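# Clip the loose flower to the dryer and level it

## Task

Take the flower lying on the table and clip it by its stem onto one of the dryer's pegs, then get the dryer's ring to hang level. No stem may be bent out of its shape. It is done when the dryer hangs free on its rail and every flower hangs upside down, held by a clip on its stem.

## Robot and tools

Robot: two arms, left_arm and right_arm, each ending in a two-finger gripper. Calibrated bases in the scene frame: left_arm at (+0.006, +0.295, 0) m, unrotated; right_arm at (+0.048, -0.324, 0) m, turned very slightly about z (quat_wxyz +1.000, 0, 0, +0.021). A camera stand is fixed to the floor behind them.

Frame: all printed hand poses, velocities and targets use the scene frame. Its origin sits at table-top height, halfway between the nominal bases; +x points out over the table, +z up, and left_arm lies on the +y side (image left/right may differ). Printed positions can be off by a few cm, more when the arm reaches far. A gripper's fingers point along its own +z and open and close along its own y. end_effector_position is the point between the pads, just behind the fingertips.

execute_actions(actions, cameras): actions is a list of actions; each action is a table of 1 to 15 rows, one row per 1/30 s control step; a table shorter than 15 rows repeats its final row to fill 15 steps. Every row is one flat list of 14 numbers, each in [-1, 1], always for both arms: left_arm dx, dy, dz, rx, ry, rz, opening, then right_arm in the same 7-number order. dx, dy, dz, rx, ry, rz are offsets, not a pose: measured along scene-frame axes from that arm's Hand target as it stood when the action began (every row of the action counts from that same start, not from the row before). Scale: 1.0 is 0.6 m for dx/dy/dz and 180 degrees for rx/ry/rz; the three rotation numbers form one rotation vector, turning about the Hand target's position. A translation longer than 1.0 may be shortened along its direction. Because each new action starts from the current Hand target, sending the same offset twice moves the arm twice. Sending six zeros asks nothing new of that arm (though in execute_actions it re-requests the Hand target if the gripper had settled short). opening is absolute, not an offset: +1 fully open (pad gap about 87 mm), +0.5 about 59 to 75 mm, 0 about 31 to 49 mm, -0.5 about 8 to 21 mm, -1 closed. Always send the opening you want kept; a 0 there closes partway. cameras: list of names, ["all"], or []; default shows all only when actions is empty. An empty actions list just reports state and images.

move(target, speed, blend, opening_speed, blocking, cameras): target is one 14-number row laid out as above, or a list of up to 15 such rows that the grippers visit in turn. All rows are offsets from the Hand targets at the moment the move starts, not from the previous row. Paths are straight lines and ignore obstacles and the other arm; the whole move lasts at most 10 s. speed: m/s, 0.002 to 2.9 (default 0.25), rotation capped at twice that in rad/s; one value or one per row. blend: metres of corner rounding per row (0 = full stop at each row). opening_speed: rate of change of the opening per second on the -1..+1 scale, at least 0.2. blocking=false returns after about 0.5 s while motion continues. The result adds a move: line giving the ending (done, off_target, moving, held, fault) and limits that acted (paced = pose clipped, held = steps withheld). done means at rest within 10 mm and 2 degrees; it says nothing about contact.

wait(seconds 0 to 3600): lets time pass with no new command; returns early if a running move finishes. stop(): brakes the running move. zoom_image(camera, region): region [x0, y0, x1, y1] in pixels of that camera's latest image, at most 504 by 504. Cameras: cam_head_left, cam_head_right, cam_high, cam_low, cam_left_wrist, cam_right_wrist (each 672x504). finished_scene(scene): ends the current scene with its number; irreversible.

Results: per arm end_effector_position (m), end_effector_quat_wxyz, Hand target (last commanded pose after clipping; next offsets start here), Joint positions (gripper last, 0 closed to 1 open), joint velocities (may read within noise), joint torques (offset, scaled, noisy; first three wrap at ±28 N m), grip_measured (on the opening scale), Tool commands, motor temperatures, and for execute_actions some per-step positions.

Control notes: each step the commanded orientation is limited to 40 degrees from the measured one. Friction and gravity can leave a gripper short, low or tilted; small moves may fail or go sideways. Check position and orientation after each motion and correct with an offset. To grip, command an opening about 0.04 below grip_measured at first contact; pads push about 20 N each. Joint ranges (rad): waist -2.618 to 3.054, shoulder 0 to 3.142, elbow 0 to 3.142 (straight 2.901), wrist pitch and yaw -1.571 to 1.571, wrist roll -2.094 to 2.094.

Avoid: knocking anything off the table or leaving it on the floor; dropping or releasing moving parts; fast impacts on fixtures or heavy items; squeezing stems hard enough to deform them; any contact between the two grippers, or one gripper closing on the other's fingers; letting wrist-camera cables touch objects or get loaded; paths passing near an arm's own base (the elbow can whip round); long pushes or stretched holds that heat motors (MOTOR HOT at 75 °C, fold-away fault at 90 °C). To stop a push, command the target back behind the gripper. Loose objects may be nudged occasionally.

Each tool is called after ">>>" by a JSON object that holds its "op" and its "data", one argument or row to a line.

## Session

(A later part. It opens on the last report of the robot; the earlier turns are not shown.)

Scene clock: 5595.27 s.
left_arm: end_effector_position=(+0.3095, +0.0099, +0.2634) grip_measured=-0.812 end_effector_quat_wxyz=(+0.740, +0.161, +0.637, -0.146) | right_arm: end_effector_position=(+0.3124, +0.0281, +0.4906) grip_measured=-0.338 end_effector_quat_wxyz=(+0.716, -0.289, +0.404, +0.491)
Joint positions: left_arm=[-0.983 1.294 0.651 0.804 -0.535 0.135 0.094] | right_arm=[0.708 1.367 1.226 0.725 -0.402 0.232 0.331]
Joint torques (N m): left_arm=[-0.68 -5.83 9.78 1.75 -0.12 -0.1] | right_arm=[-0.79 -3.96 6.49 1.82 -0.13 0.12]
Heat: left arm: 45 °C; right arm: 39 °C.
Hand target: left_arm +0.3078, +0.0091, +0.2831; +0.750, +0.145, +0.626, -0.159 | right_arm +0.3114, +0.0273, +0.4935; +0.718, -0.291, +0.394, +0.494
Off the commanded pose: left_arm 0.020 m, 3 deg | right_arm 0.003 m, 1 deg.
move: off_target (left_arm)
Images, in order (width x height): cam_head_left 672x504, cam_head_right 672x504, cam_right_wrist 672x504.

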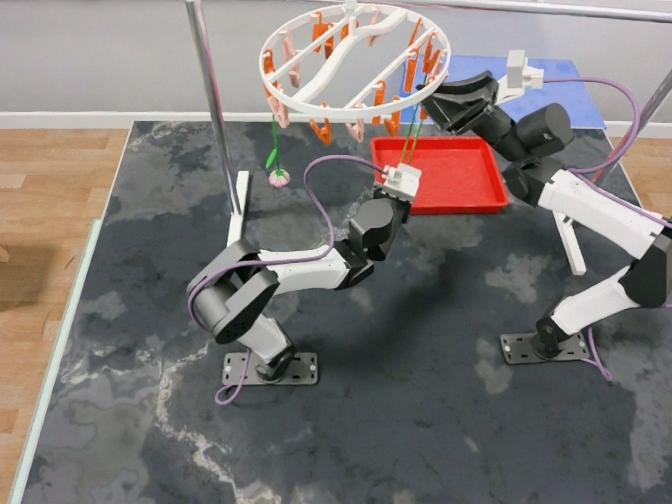

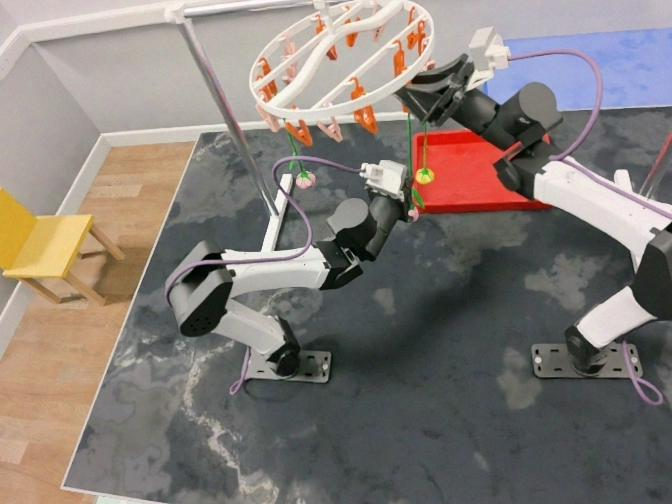

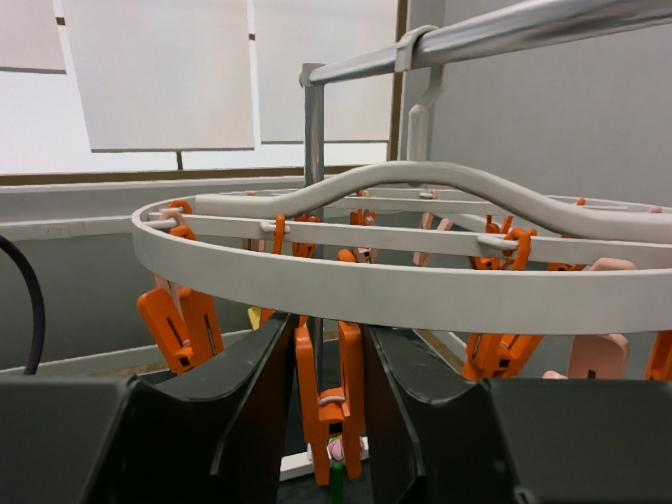

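>>> {"op": "move", "data": {
  "target": [0,0,0.0158,0,0,0,-1, 0,0,0,0,0,0,-1],
  "speed": 0.03,
  "cameras": ["cam_right_wrist","cam_head_left"]
}}

>>> {"op": "zoom_image", "data": {
  "camera": "cam_right_wrist",
  "region": [270, 384, 400, 504]
}}

>>> {"op": "zoom_image", "data": {
  "camera": "cam_head_left",
  "region": [395, 90, 445, 145]
}}

Scene clock: 5607.13 s.
left_arm: end_effector_position=(+0.3096, +0.0097, +0.2729) grip_measured=-0.812 end_effector_quat_wxyz=(+0.740, +0.161, +0.636, -0.146) | right_arm: end_effector_position=(+0.3124, +0.0281, +0.4906) grip_measured=-0.338 end_effector_quat_wxyz=(+0.716, -0.289, +0.404, +0.491)
Joint positions: left_arm=[-0.983 1.278 0.68 0.759 -0.535 0.135 0.094] | right_arm=[0.708 1.367 1.226 0.725 -0.402 0.232 0.331]
Joint torques (N m): left_arm=[-0.57 -5.65 9.78 1.69 -0.07 -0.11] | right_arm=[-0.8 -3.96 6.49 1.82 -0.13 0.11]
Motor temperatures (°C): left_arm=[25 39 46 44 25 27 24] | right_arm=[24 30 39 35 22 23 24]
Heat: left arm: 46 °C; right arm: 39 °C.
Hand target: left_arm +0.3078, +0.0091, +0.2926; +0.750, +0.145, +0.626, -0.159 | right_arm +0.3114, +0.0273, +0.4935; +0.718, -0.291, +0.394, +0.494
Off the commanded pose: left_arm 0.020 m, 3 deg | right_arm 0.003 m, 1 deg.
move: off_target (left_arm)
Images, in order (width x height): cam_head_left 672x504, cam_right_wrist 672x504.

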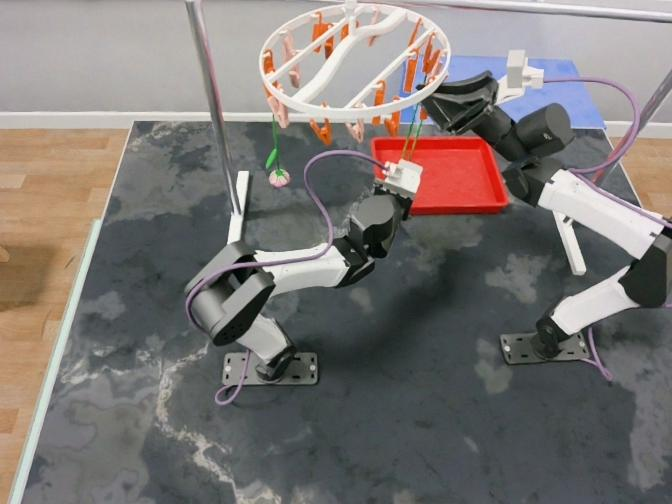

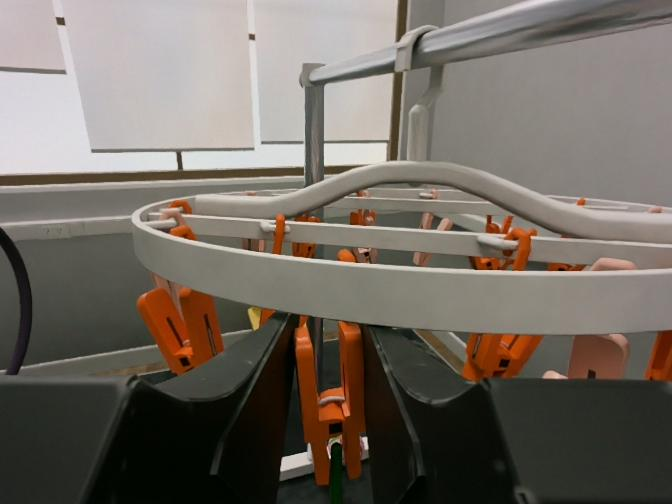

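Scaled by 3.877 from the camera's image (finer frame: 960x720).

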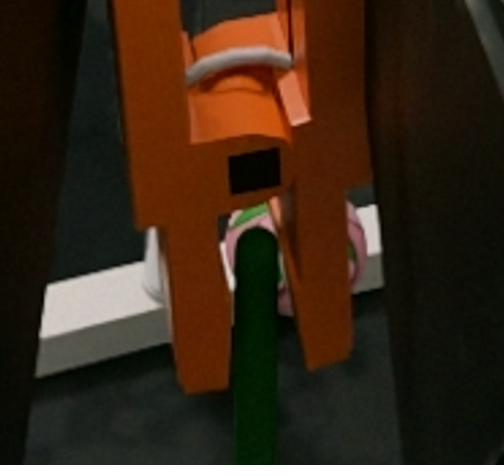

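Scaled by 9.164 from the camera's image (finer frame: 960x720).

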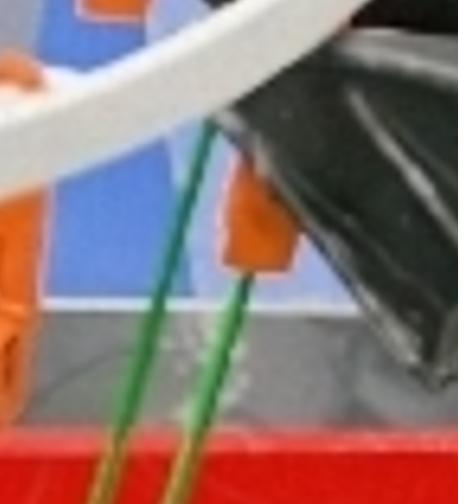

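>>> {"op": "move", "data": {
  "target": [0,0,0,0,0,0,-1, 0,0,0,0,0,0,0.08],
  "opening_speed": 0.4,
  "cameras": ["cam_right_wrist","cam_left_wrist","cam_head_left"]
}}

>>> {"op": "zoom_image", "data": {
  "camera": "cam_right_wrist",
  "region": [250, 304, 450, 504]
}}

Scene clock: 5614.30 s.
left_arm: end_effector_position=(+0.3096, +0.0097, +0.2727) grip_measured=-0.812 end_effector_quat_wxyz=(+0.740, +0.161, +0.637, -0.146) | right_arm: end_effector_position=(+0.3121, +0.0282, +0.4906) grip_measured=+0.079 end_effector_quat_wxyz=(+0.716, -0.290, +0.404, +0.491)
Joint positions: left_arm=[-0.983 1.278 0.68 0.759 -0.535 0.135 0.094] | right_arm=[0.708 1.367 1.226 0.725 -0.404 0.233 0.54]
Joint torques (N m): left_arm=[-0.8 -5.71 9.78 1.68 -0.05 -0.16] | right_arm=[-0.8 -3.96 6.49 1.82 -0.12 0.11]
Heat: left arm: 47 °C; right arm: 39 °C.
Hand target: left_arm +0.3078, +0.0091, +0.2925; +0.750, +0.145, +0.626, -0.159 | right_arm +0.3113, +0.0273, +0.4935; +0.718, -0.291, +0.394, +0.494
Off the commanded pose: left_arm 0.020 m, 3 deg | right_arm 0.003 m, 1 deg.
move: done
Images, in order (width x height): cam_head_left 672x504, cam_left_wrist 672x504, cam_right_wrist 672x504.

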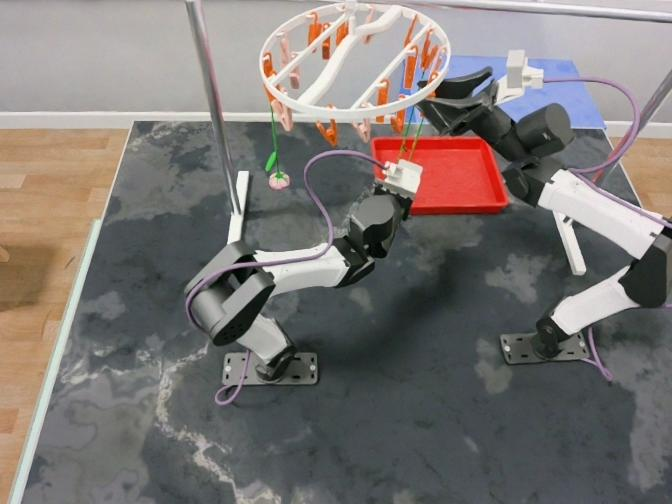

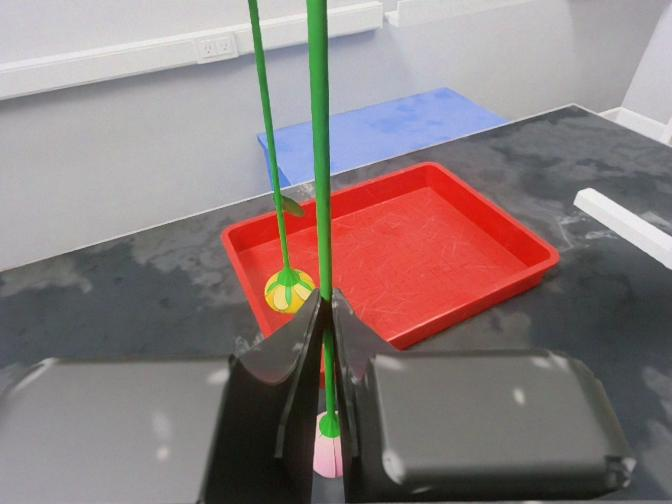

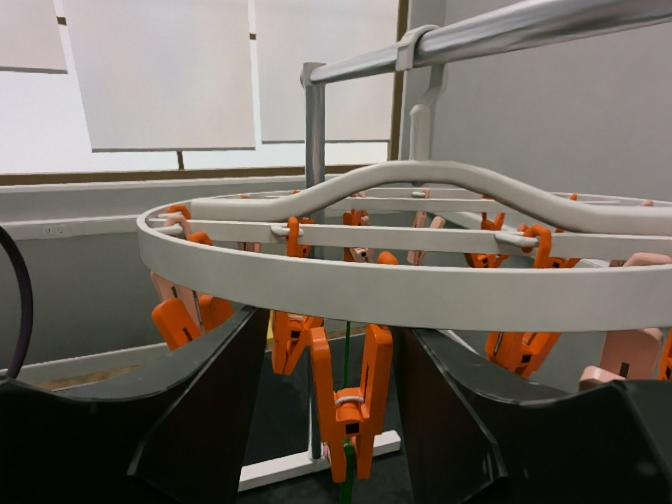

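Scaled by 2.520 from the camera's image (finer frame: 960x720).

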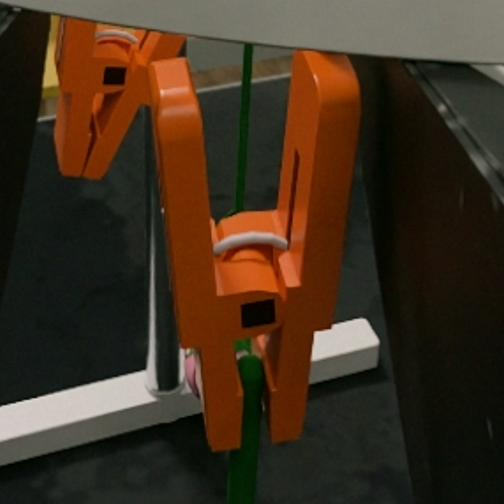

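>>> {"op": "move", "data": {
  "target": [
    [0,0,0,0,0,0,-1, 0,0,0,0,0,0,0.25],
    [0,0,0,0,0,0,-1, -0.0445,-0.122,-0.075,0,0,0,0.25]
  ],
  "speed": [0.06,0.06],
  "opening_speed": 0.6,
  "cameras": ["cam_right_wrist","cam_head_right"]
}}

>>> {"op": "zoom_image", "data": {
  "camera": "cam_right_wrist",
  "region": [220, 60, 460, 300]
}}

Scene clock: 5626.17 s.
left_arm: end_effector_position=(+0.3096, +0.0097, +0.2726) grip_measured=-0.812 end_effector_quat_wxyz=(+0.740, +0.161, +0.637, -0.146) | right_arm: end_effector_position=(+0.2908, -0.0422, +0.4447) grip_measured=+0.250 end_effector_quat_wxyz=(+0.714, -0.287, +0.407, +0.491)
Joint positions: left_arm=[-0.983 1.278 0.68 0.758 -0.535 0.135 0.094] | right_arm=[0.541 1.124 0.874 0.876 -0.536 0.342 0.625]
Joint torques (N m): left_arm=[-0.62 -5.83 9.69 1.76 -0.07 -0.09] | right_arm=[-0.81 -3.69 5.41 1.72 -0.13 0.11]
Heat: left arm: 48 °C; right arm: 39 °C.
Hand target: left_arm +0.3078, +0.0091, +0.2926; +0.750, +0.145, +0.626, -0.159 | right_arm +0.2846, -0.0458, +0.4485; +0.718, -0.291, +0.394, +0.494
Off the commanded pose: left_arm 0.020 m, 3 deg | right_arm 0.008 m, 2 deg.
move: done
Images, in order (width x height): cam_head_right 672x504, cam_right_wrist 672x504.

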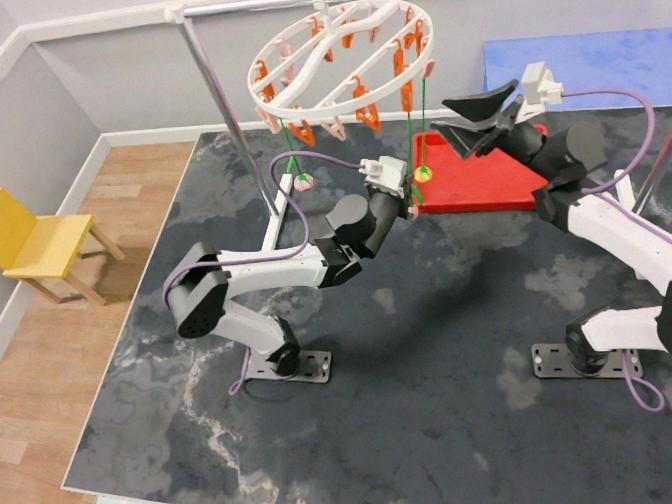

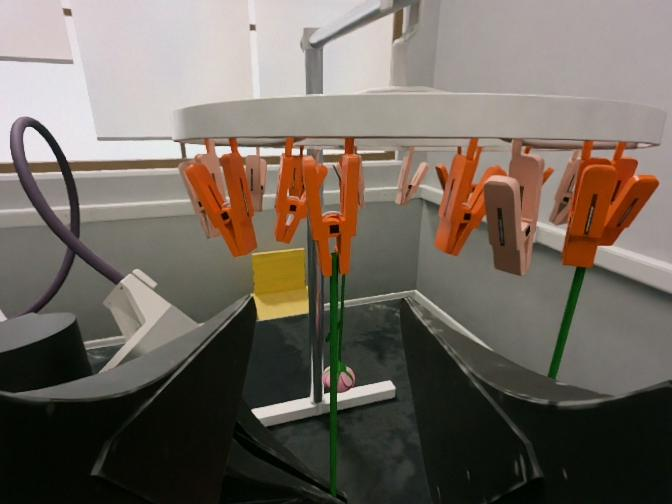

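Scaled by 2.100 from the camera's image (finer frame: 960x720).

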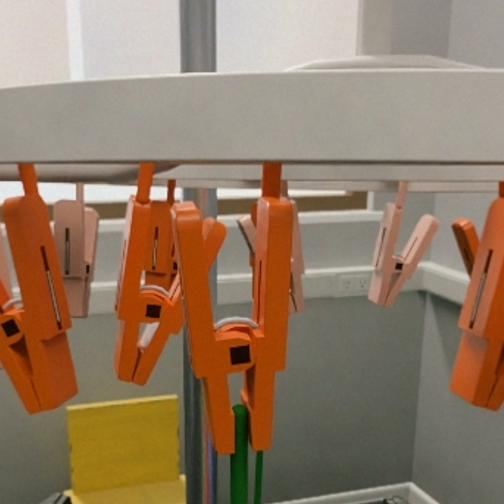

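>>> {"op": "move", "data": {
  "target": [0,0,0,0,0,0,-0.35, 0,0,0,0,0,0,0.25],
  "opening_speed": 0.25,
  "cameras": ["cam_right_wrist","cam_left_wrist"]
}}

Scene clock: 5634.20 s.
left_arm: end_effector_position=(+0.3096, +0.0097, +0.2726) grip_measured=-0.351 end_effector_quat_wxyz=(+0.740, +0.161, +0.637, -0.146) | right_arm: end_effector_position=(+0.2906, -0.0422, +0.4450) grip_measured=+0.250 end_effector_quat_wxyz=(+0.714, -0.287, +0.407, +0.492)
Joint positions: left_arm=[-0.983 1.278 0.68 0.758 -0.535 0.135 0.325] | right_arm=[0.541 1.124 0.874 0.877 -0.536 0.343 0.625]
Joint torques (N m): left_arm=[-0.84 -5.72 9.76 1.76 -0.08 -0.09] | right_arm=[-0.83 -3.69 5.39 1.75 -0.1 0.11]
Heat: left arm: 49 °C; right arm: 39 °C.
Hand target: left_arm +0.3078, +0.0091, +0.2926; +0.750, +0.145, +0.626, -0.159 | right_arm +0.2846, -0.0458, +0.4486; +0.718, -0.291, +0.394, +0.494
Off the commanded pose: left_arm 0.020 m, 3 deg | right_arm 0.008 m, 2 deg.
move: done
Images, in order (width x height): cam_left_wrist 672x504, cam_right_wrist 672x504.

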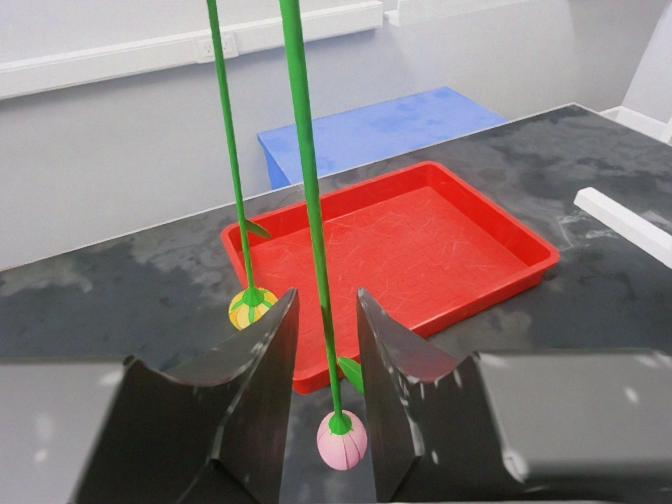

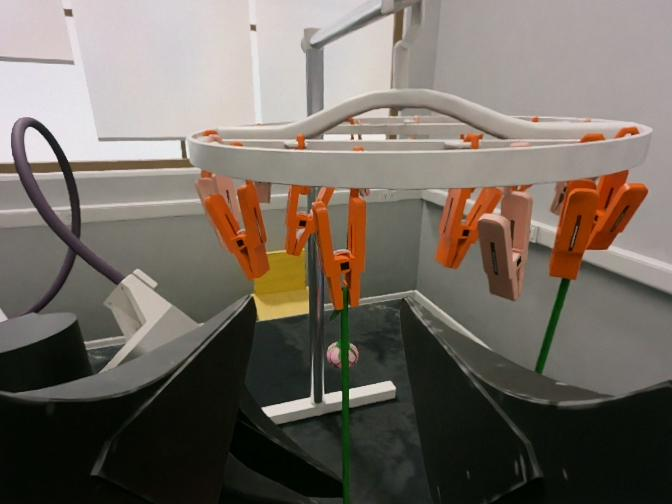

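>>> {"op": "move", "data": {
  "target": [
    [0,0,0,0,0,0,0.35, 0,0,0,0,0,0,0.25],
    [-0.1342,0.0637,-0.02,0,0,0,0.35, 0,0,0,0,0,0,0.25]
  ],
  "opening_speed": 0.5,
  "speed": 0.06,
  "cameras": ["cam_right_wrist","cam_left_wrist","cam_head_right","cam_high"]
}}

Scene clock: 5646.17 s.
left_arm: end_effector_position=(+0.2283, +0.0429, +0.2857) grip_measured=+0.350 end_effector_quat_wxyz=(+0.751, +0.144, +0.622, -0.168) | right_arm: end_effector_position=(+0.2906, -0.0422, +0.4450) grip_measured=+0.250 end_effector_quat_wxyz=(+0.714, -0.287, +0.407, +0.492)
Joint positions: left_arm=[-1.241 0.951 0.498 0.714 -0.776 0.194 0.675] | right_arm=[0.541 1.124 0.874 0.877 -0.536 0.343 0.625]
Joint torques (N m): left_arm=[-0.83 -2.55 5.94 1.53 -0.12 0.06] | right_arm=[-0.83 -3.69 5.41 1.75 -0.1 0.11]
Heat: left arm: 48 °C; right arm: 38 °C.
Hand target: left_arm +0.2273, +0.0473, +0.2805; +0.750, +0.145, +0.626, -0.159 | right_arm +0.2846, -0.0458, +0.4486; +0.718, -0.291, +0.394, +0.494
Off the commanded pose: left_arm 0.007 m, 1 deg | right_arm 0.008 m, 2 deg.
move: done
Images, in order (width x height): cam_head_right 672x504, cam_high 672x504, cam_left_wrist 672x504, cam_right_wrist 672x504.

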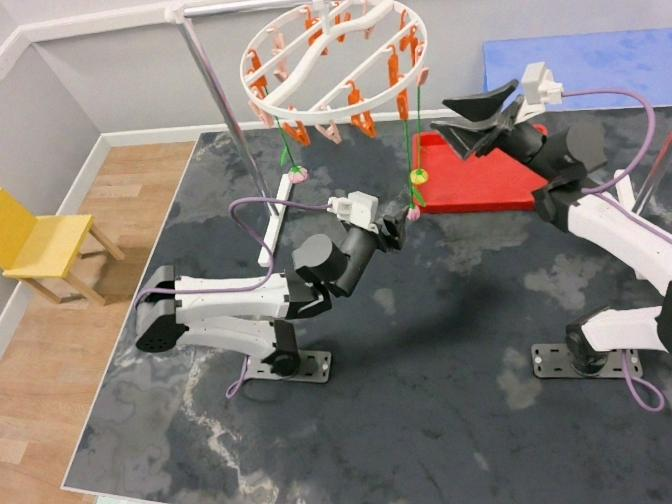

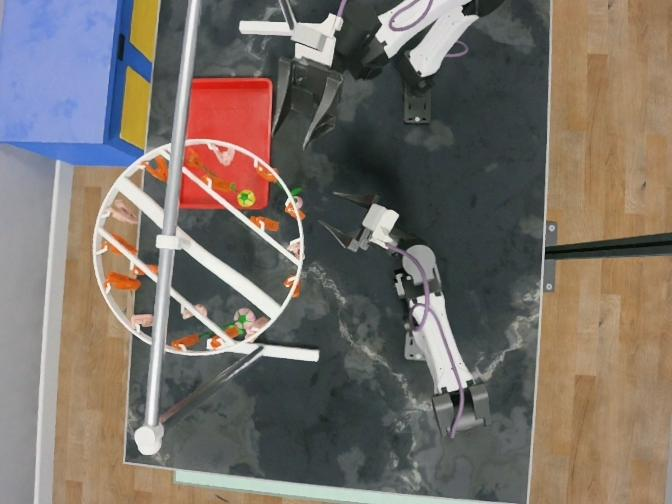

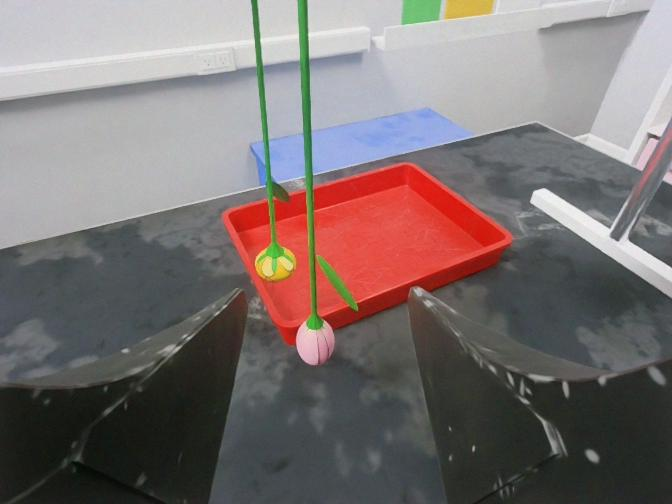

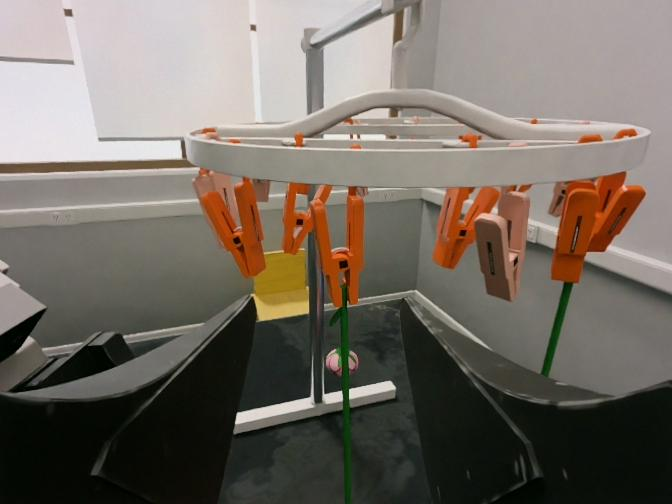

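>>> {"op": "zoom_image", "data": {
  "camera": "cam_right_wrist",
  "region": [170, 60, 430, 255]
}}

>>> {"op": "zoom_image", "data": {
  "camera": "cam_right_wrist",
  "region": [412, 60, 672, 255]
}}

Scaled by 1.938 from the camera's image (finer frame: 960x720).

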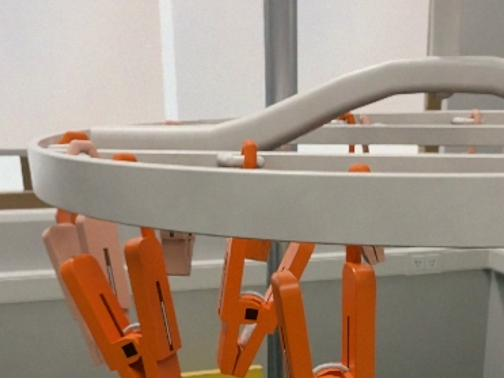

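Scaled by 1.938 from the camera's image (finer frame: 960x720).

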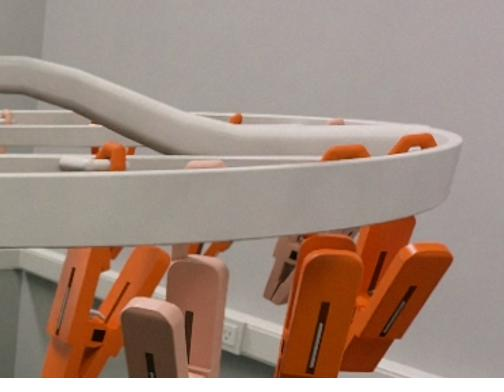

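>>> {"op": "wait", "data": {
  "seconds": 0.1,
  "cameras": ["cam_low"]
}}

>>> {"op": "zoom_image", "data": {
  "camera": "cam_low",
  "region": [285, 40, 455, 150]
}}

Scene clock: 5678.03 s.
left_arm: end_effector_position=(+0.2283, +0.0430, +0.2857) grip_measured=+0.350 end_effector_quat_wxyz=(+0.751, +0.144, +0.622, -0.167) | right_arm: end_effector_position=(+0.2906, -0.0422, +0.4450) grip_measured=+0.250 end_effector_quat_wxyz=(+0.714, -0.287, +0.407, +0.492)
Joint positions: left_arm=[-1.241 0.951 0.498 0.714 -0.777 0.194 0.675] | right_arm=[0.541 1.124 0.874 0.877 -0.536 0.343 0.625]
Joint torques (N m): left_arm=[-0.54 -2.41 5.79 1.55 -0.08 0.02] | right_arm=[-0.83 -3.67 5.39 1.75 -0.1 0.11]
Heat: left arm: 43 °C; right arm: 38 °C.
Hand target: left_arm +0.2273, +0.0474, +0.2805; +0.750, +0.145, +0.626, -0.159 | right_arm +0.2846, -0.0458, +0.4486; +0.718, -0.291, +0.394, +0.494
Tool commands: left_gripper/opening=+0.35 right_gripper/opening=+0.25
Off the commanded pose: left_arm 0.007 m, 1 deg | right_arm 0.008 m, 2 deg.
wait: 0.10 s; at rest from the start

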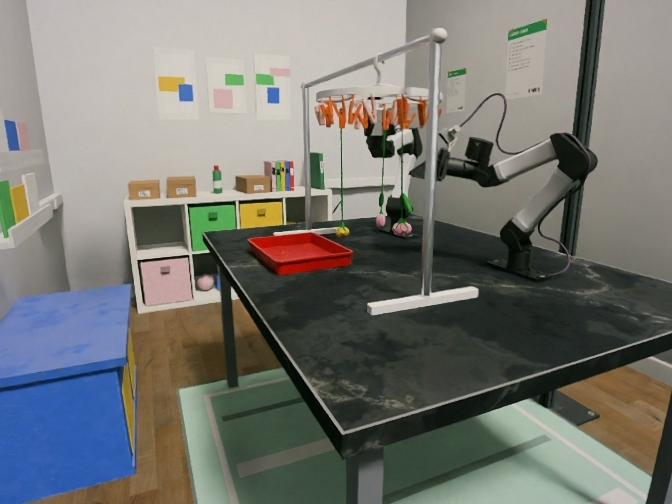

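Scaled by 2.965 from the camera's image (finer frame: 960x720).

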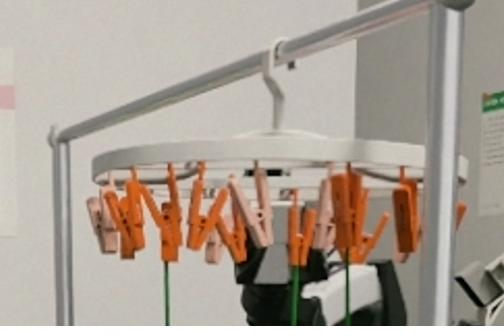

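>>> {"op": "move", "data": {
  "target": [0,0,0,0,0,0,0.35, 0,-0.0167,0.1417,0,0,0,0.25],
  "speed": 0.1,
  "cameras": ["cam_right_wrist"]
}}

>>> {"op": "zoom_image", "data": {
  "camera": "cam_right_wrist",
  "region": [160, 120, 420, 315]
}}

>>> {"op": "zoom_image", "data": {
  "camera": "cam_right_wrist",
  "region": [412, 120, 672, 315]
}}

Scene clock: 5746.50 s.
left_arm: end_effector_position=(+0.2283, +0.0430, +0.2857) grip_measured=+0.350 end_effector_quat_wxyz=(+0.751, +0.144, +0.622, -0.167) | right_arm: end_effector_position=(+0.2877, -0.0544, +0.5236) grip_measured=+0.250 end_effector_quat_wxyz=(+0.716, -0.286, +0.403, +0.493)
Joint positions: left_arm=[-1.241 0.951 0.498 0.714 -0.777 0.194 0.675] | right_arm=[0.5 1.137 1.186 0.604 -0.569 0.375 0.625]
Joint torques (N m): left_arm=[-0.64 -2.59 5.79 1.52 -0.1 0] | right_arm=[-0.81 -1.94 8.98 1.32 -0.08 0.1]
Motor temperatures (°C): left_arm=[25 35 41 40 25 27 23] | right_arm=[24 29 37 36 22 23 23]
Heat: left arm: 41 °C; right arm: 37 °C.
Hand target: left_arm +0.2273, +0.0474, +0.2806; +0.750, +0.145, +0.626, -0.159 | right_arm +0.2847, -0.0559, +0.5335; +0.718, -0.291, +0.394, +0.494
Off the commanded pose: left_arm 0.007 m, 1 deg | right_arm 0.011 m, 1 deg.
move: off_target (right_arm)

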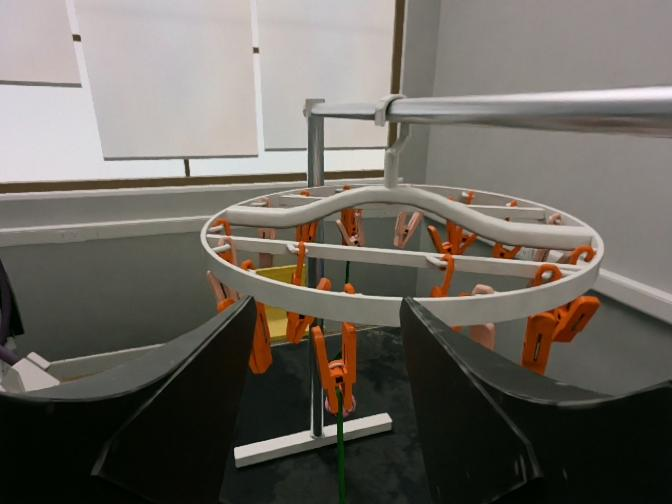

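Scaled by 1.938 from the camera's image (finer frame: 960x720).

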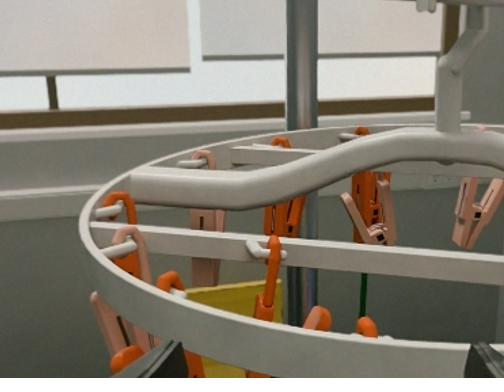

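Scaled by 1.938 from the camera's image (finer frame: 960x720).

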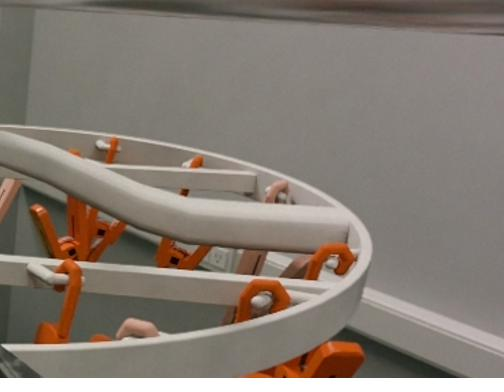

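>>> {"op": "zoom_image", "data": {
  "camera": "cam_right_wrist",
  "region": [192, 170, 322, 300]
}}

>>> {"op": "zoom_image", "data": {
  "camera": "cam_right_wrist",
  "region": [320, 170, 480, 330]
}}

>>> {"op": "zoom_image", "data": {
  "camera": "cam_right_wrist",
  "region": [480, 170, 620, 330]
}}

Scaled by 3.877 from the camera's image (finer frame: 960x720).

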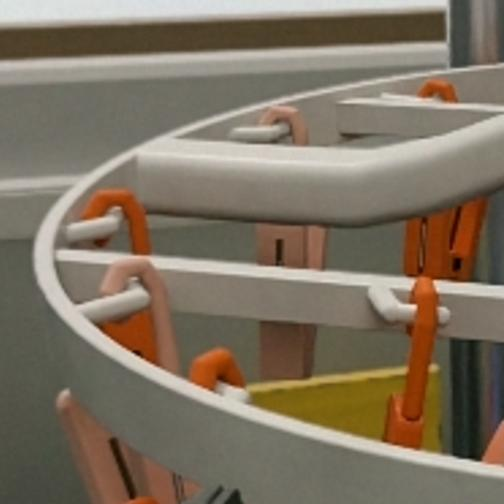

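Scaled by 3.150 from the camera's image (finer frame: 960x720).

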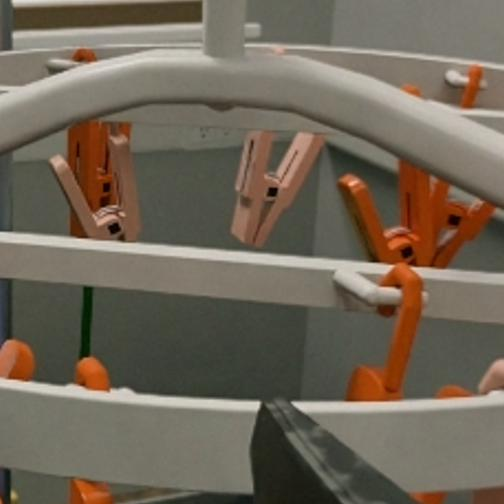

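Scaled by 3.150 from the camera's image (finer frame: 960x720).

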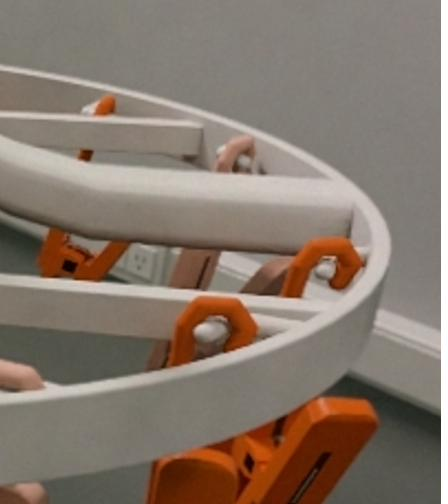

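>>> {"op": "wait", "data": {
  "seconds": 0.1,
  "cameras": ["cam_low"]
}}

>>> {"op": "zoom_image", "data": {
  "camera": "cam_low",
  "region": [305, 75, 385, 125]
}}

>>> {"op": "zoom_image", "data": {
  "camera": "cam_low",
  "region": [375, 75, 455, 125]
}}

>>> {"op": "zoom_image", "data": {
  "camera": "cam_low",
  "region": [290, 20, 450, 310]
}}

Scene clock: 5836.43 s.
left_arm: end_effector_position=(+0.2283, +0.0430, +0.2857) grip_measured=+0.350 end_effector_quat_wxyz=(+0.751, +0.144, +0.622, -0.167) | right_arm: end_effector_position=(+0.2877, -0.0544, +0.5236) grip_measured=+0.250 end_effector_quat_wxyz=(+0.716, -0.286, +0.403, +0.493)
Joint positions: left_arm=[-1.241 0.951 0.498 0.714 -0.777 0.194 0.675] | right_arm=[0.5 1.137 1.186 0.603 -0.569 0.375 0.625]
Joint torques (N m): left_arm=[-0.64 -2.78 5.76 1.5 -0.11 0.05] | right_arm=[-0.81 -1.92 8.99 1.32 -0.07 0.09]
Motor temperatures (°C): left_arm=[25 33 40 39 25 27 22] | right_arm=[24 28 43 35 22 23 23]
Heat: left arm: 40 °C; right arm: 43 °C.
Hand target: left_arm +0.2273, +0.0474, +0.2806; +0.750, +0.145, +0.626, -0.159 | right_arm +0.2847, -0.0559, +0.5335; +0.718, -0.291, +0.394, +0.494
Tool commands: left_gripper/opening=+0.35 right_gripper/opening=+0.25
Off the commanded pose: left_arm 0.007 m, 1 deg | right_arm 0.011 m, 1 deg.
wait: 0.10 s; at rest from the start

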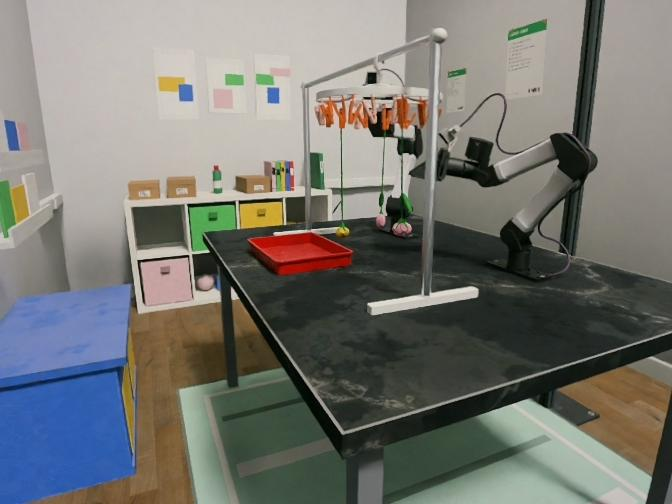

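Scaled by 6.300 from the camera's image (finer frame: 960x720).

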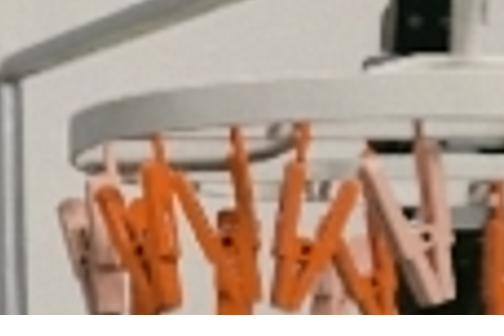

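Scaled by 6.300 from the camera's image (finer frame: 960x720).

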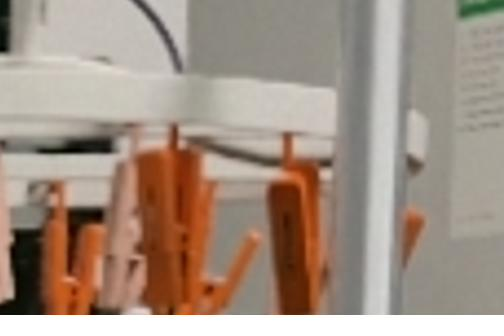

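Scaled by 1.738 from the camera's image (finer frame: 960x720).

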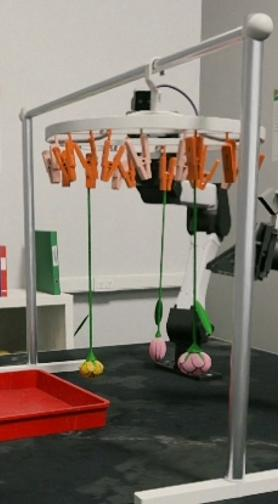

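>>> {"op": "move", "data": {
  "target": [-0.06,0.04,-0.02,0,0,0,0.35, -0.04,-0.108,-0.067,0,0,0,0.25],
  "speed": 0.1,
  "cameras": ["cam_right_wrist","cam_head_left","cam_head_right"]
}}

Scene clock: 5855.93 s.
left_arm: end_effector_position=(+0.1918, +0.0681, +0.2725) grip_measured=+0.350 end_effector_quat_wxyz=(+0.750, +0.146, +0.624, -0.164) | right_arm: end_effector_position=(+0.2630, -0.1202, +0.4949) grip_measured=+0.250 end_effector_quat_wxyz=(+0.718, -0.285, +0.400, +0.494)
Joint positions: left_arm=[-1.419 0.781 0.382 0.711 -0.951 0.272 0.675] | right_arm=[0.227 0.942 0.939 0.811 -0.772 0.612 0.625]
Joint torques (N m): left_arm=[-0.79 -1.28 5.94 1.56 -0.04 -0.01] | right_arm=[-0.81 -1.11 4.97 1.37 0.06 0.11]
Heat: left arm: 41 °C; right arm: 43 °C.
Hand target: left_arm +0.1913, +0.0714, +0.2685; +0.750, +0.145, +0.626, -0.159 | right_arm +0.2606, -0.1207, +0.4934; +0.718, -0.291, +0.394, +0.494
Off the commanded pose: left_arm 0.005 m, 1 deg | right_arm 0.003 m, 1 deg.
move: done
Images, in order (width x height): cam_head_left 672x504, cam_head_right 672x504, cam_right_wrist 672x504.

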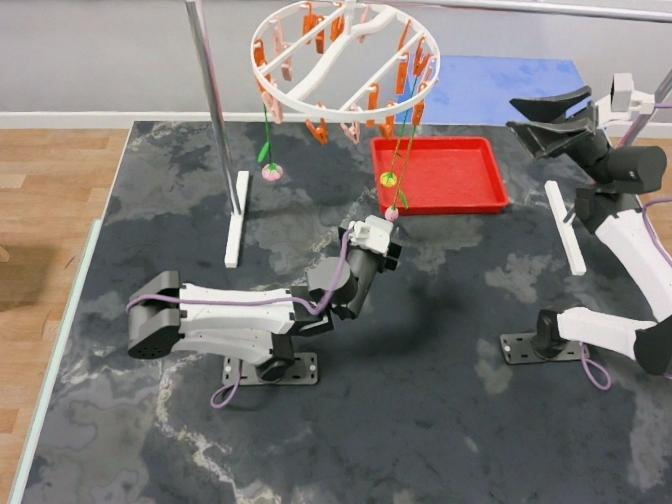

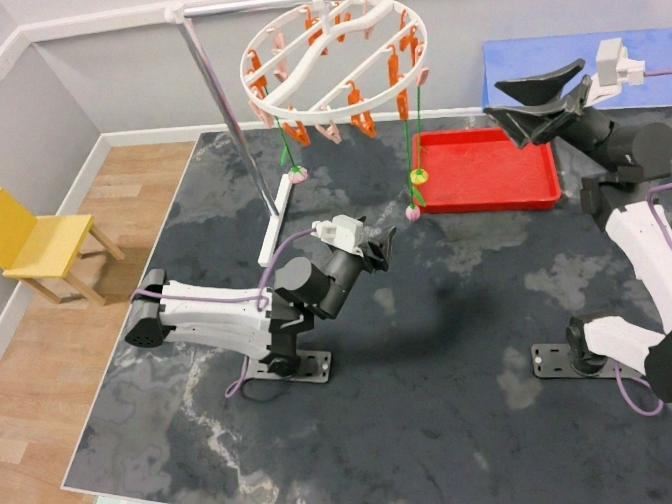

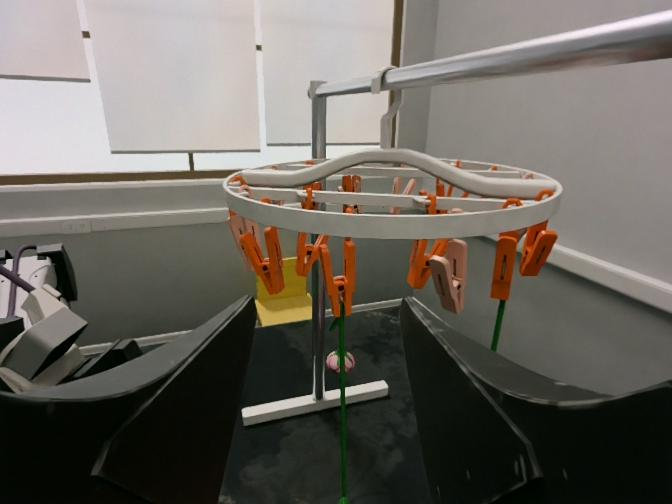

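>>> {"op": "zoom_image", "data": {
  "camera": "cam_right_wrist",
  "region": [212, 140, 402, 260]
}}

>>> {"op": "zoom_image", "data": {
  "camera": "cam_right_wrist",
  "region": [382, 140, 572, 260]
}}

Scaled by 2.653 from the camera's image (finer frame: 960x720).

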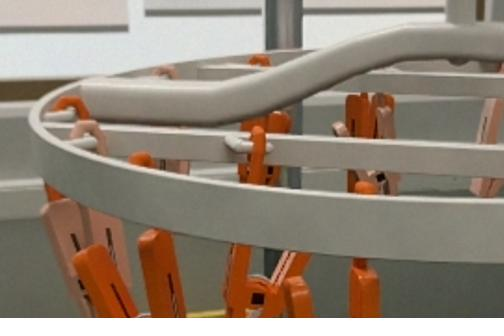

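Scaled by 2.653 from the camera's image (finer frame: 960x720).

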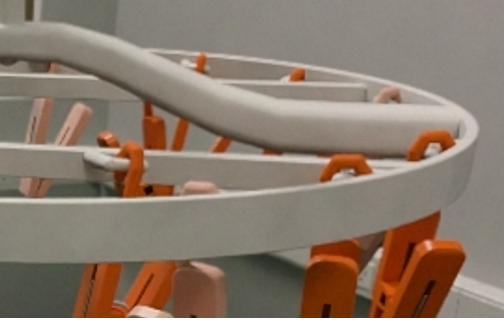

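>>> {"op": "finished_scene", "data": {
  "scene": 1
}}

The scene is finished: the task was done.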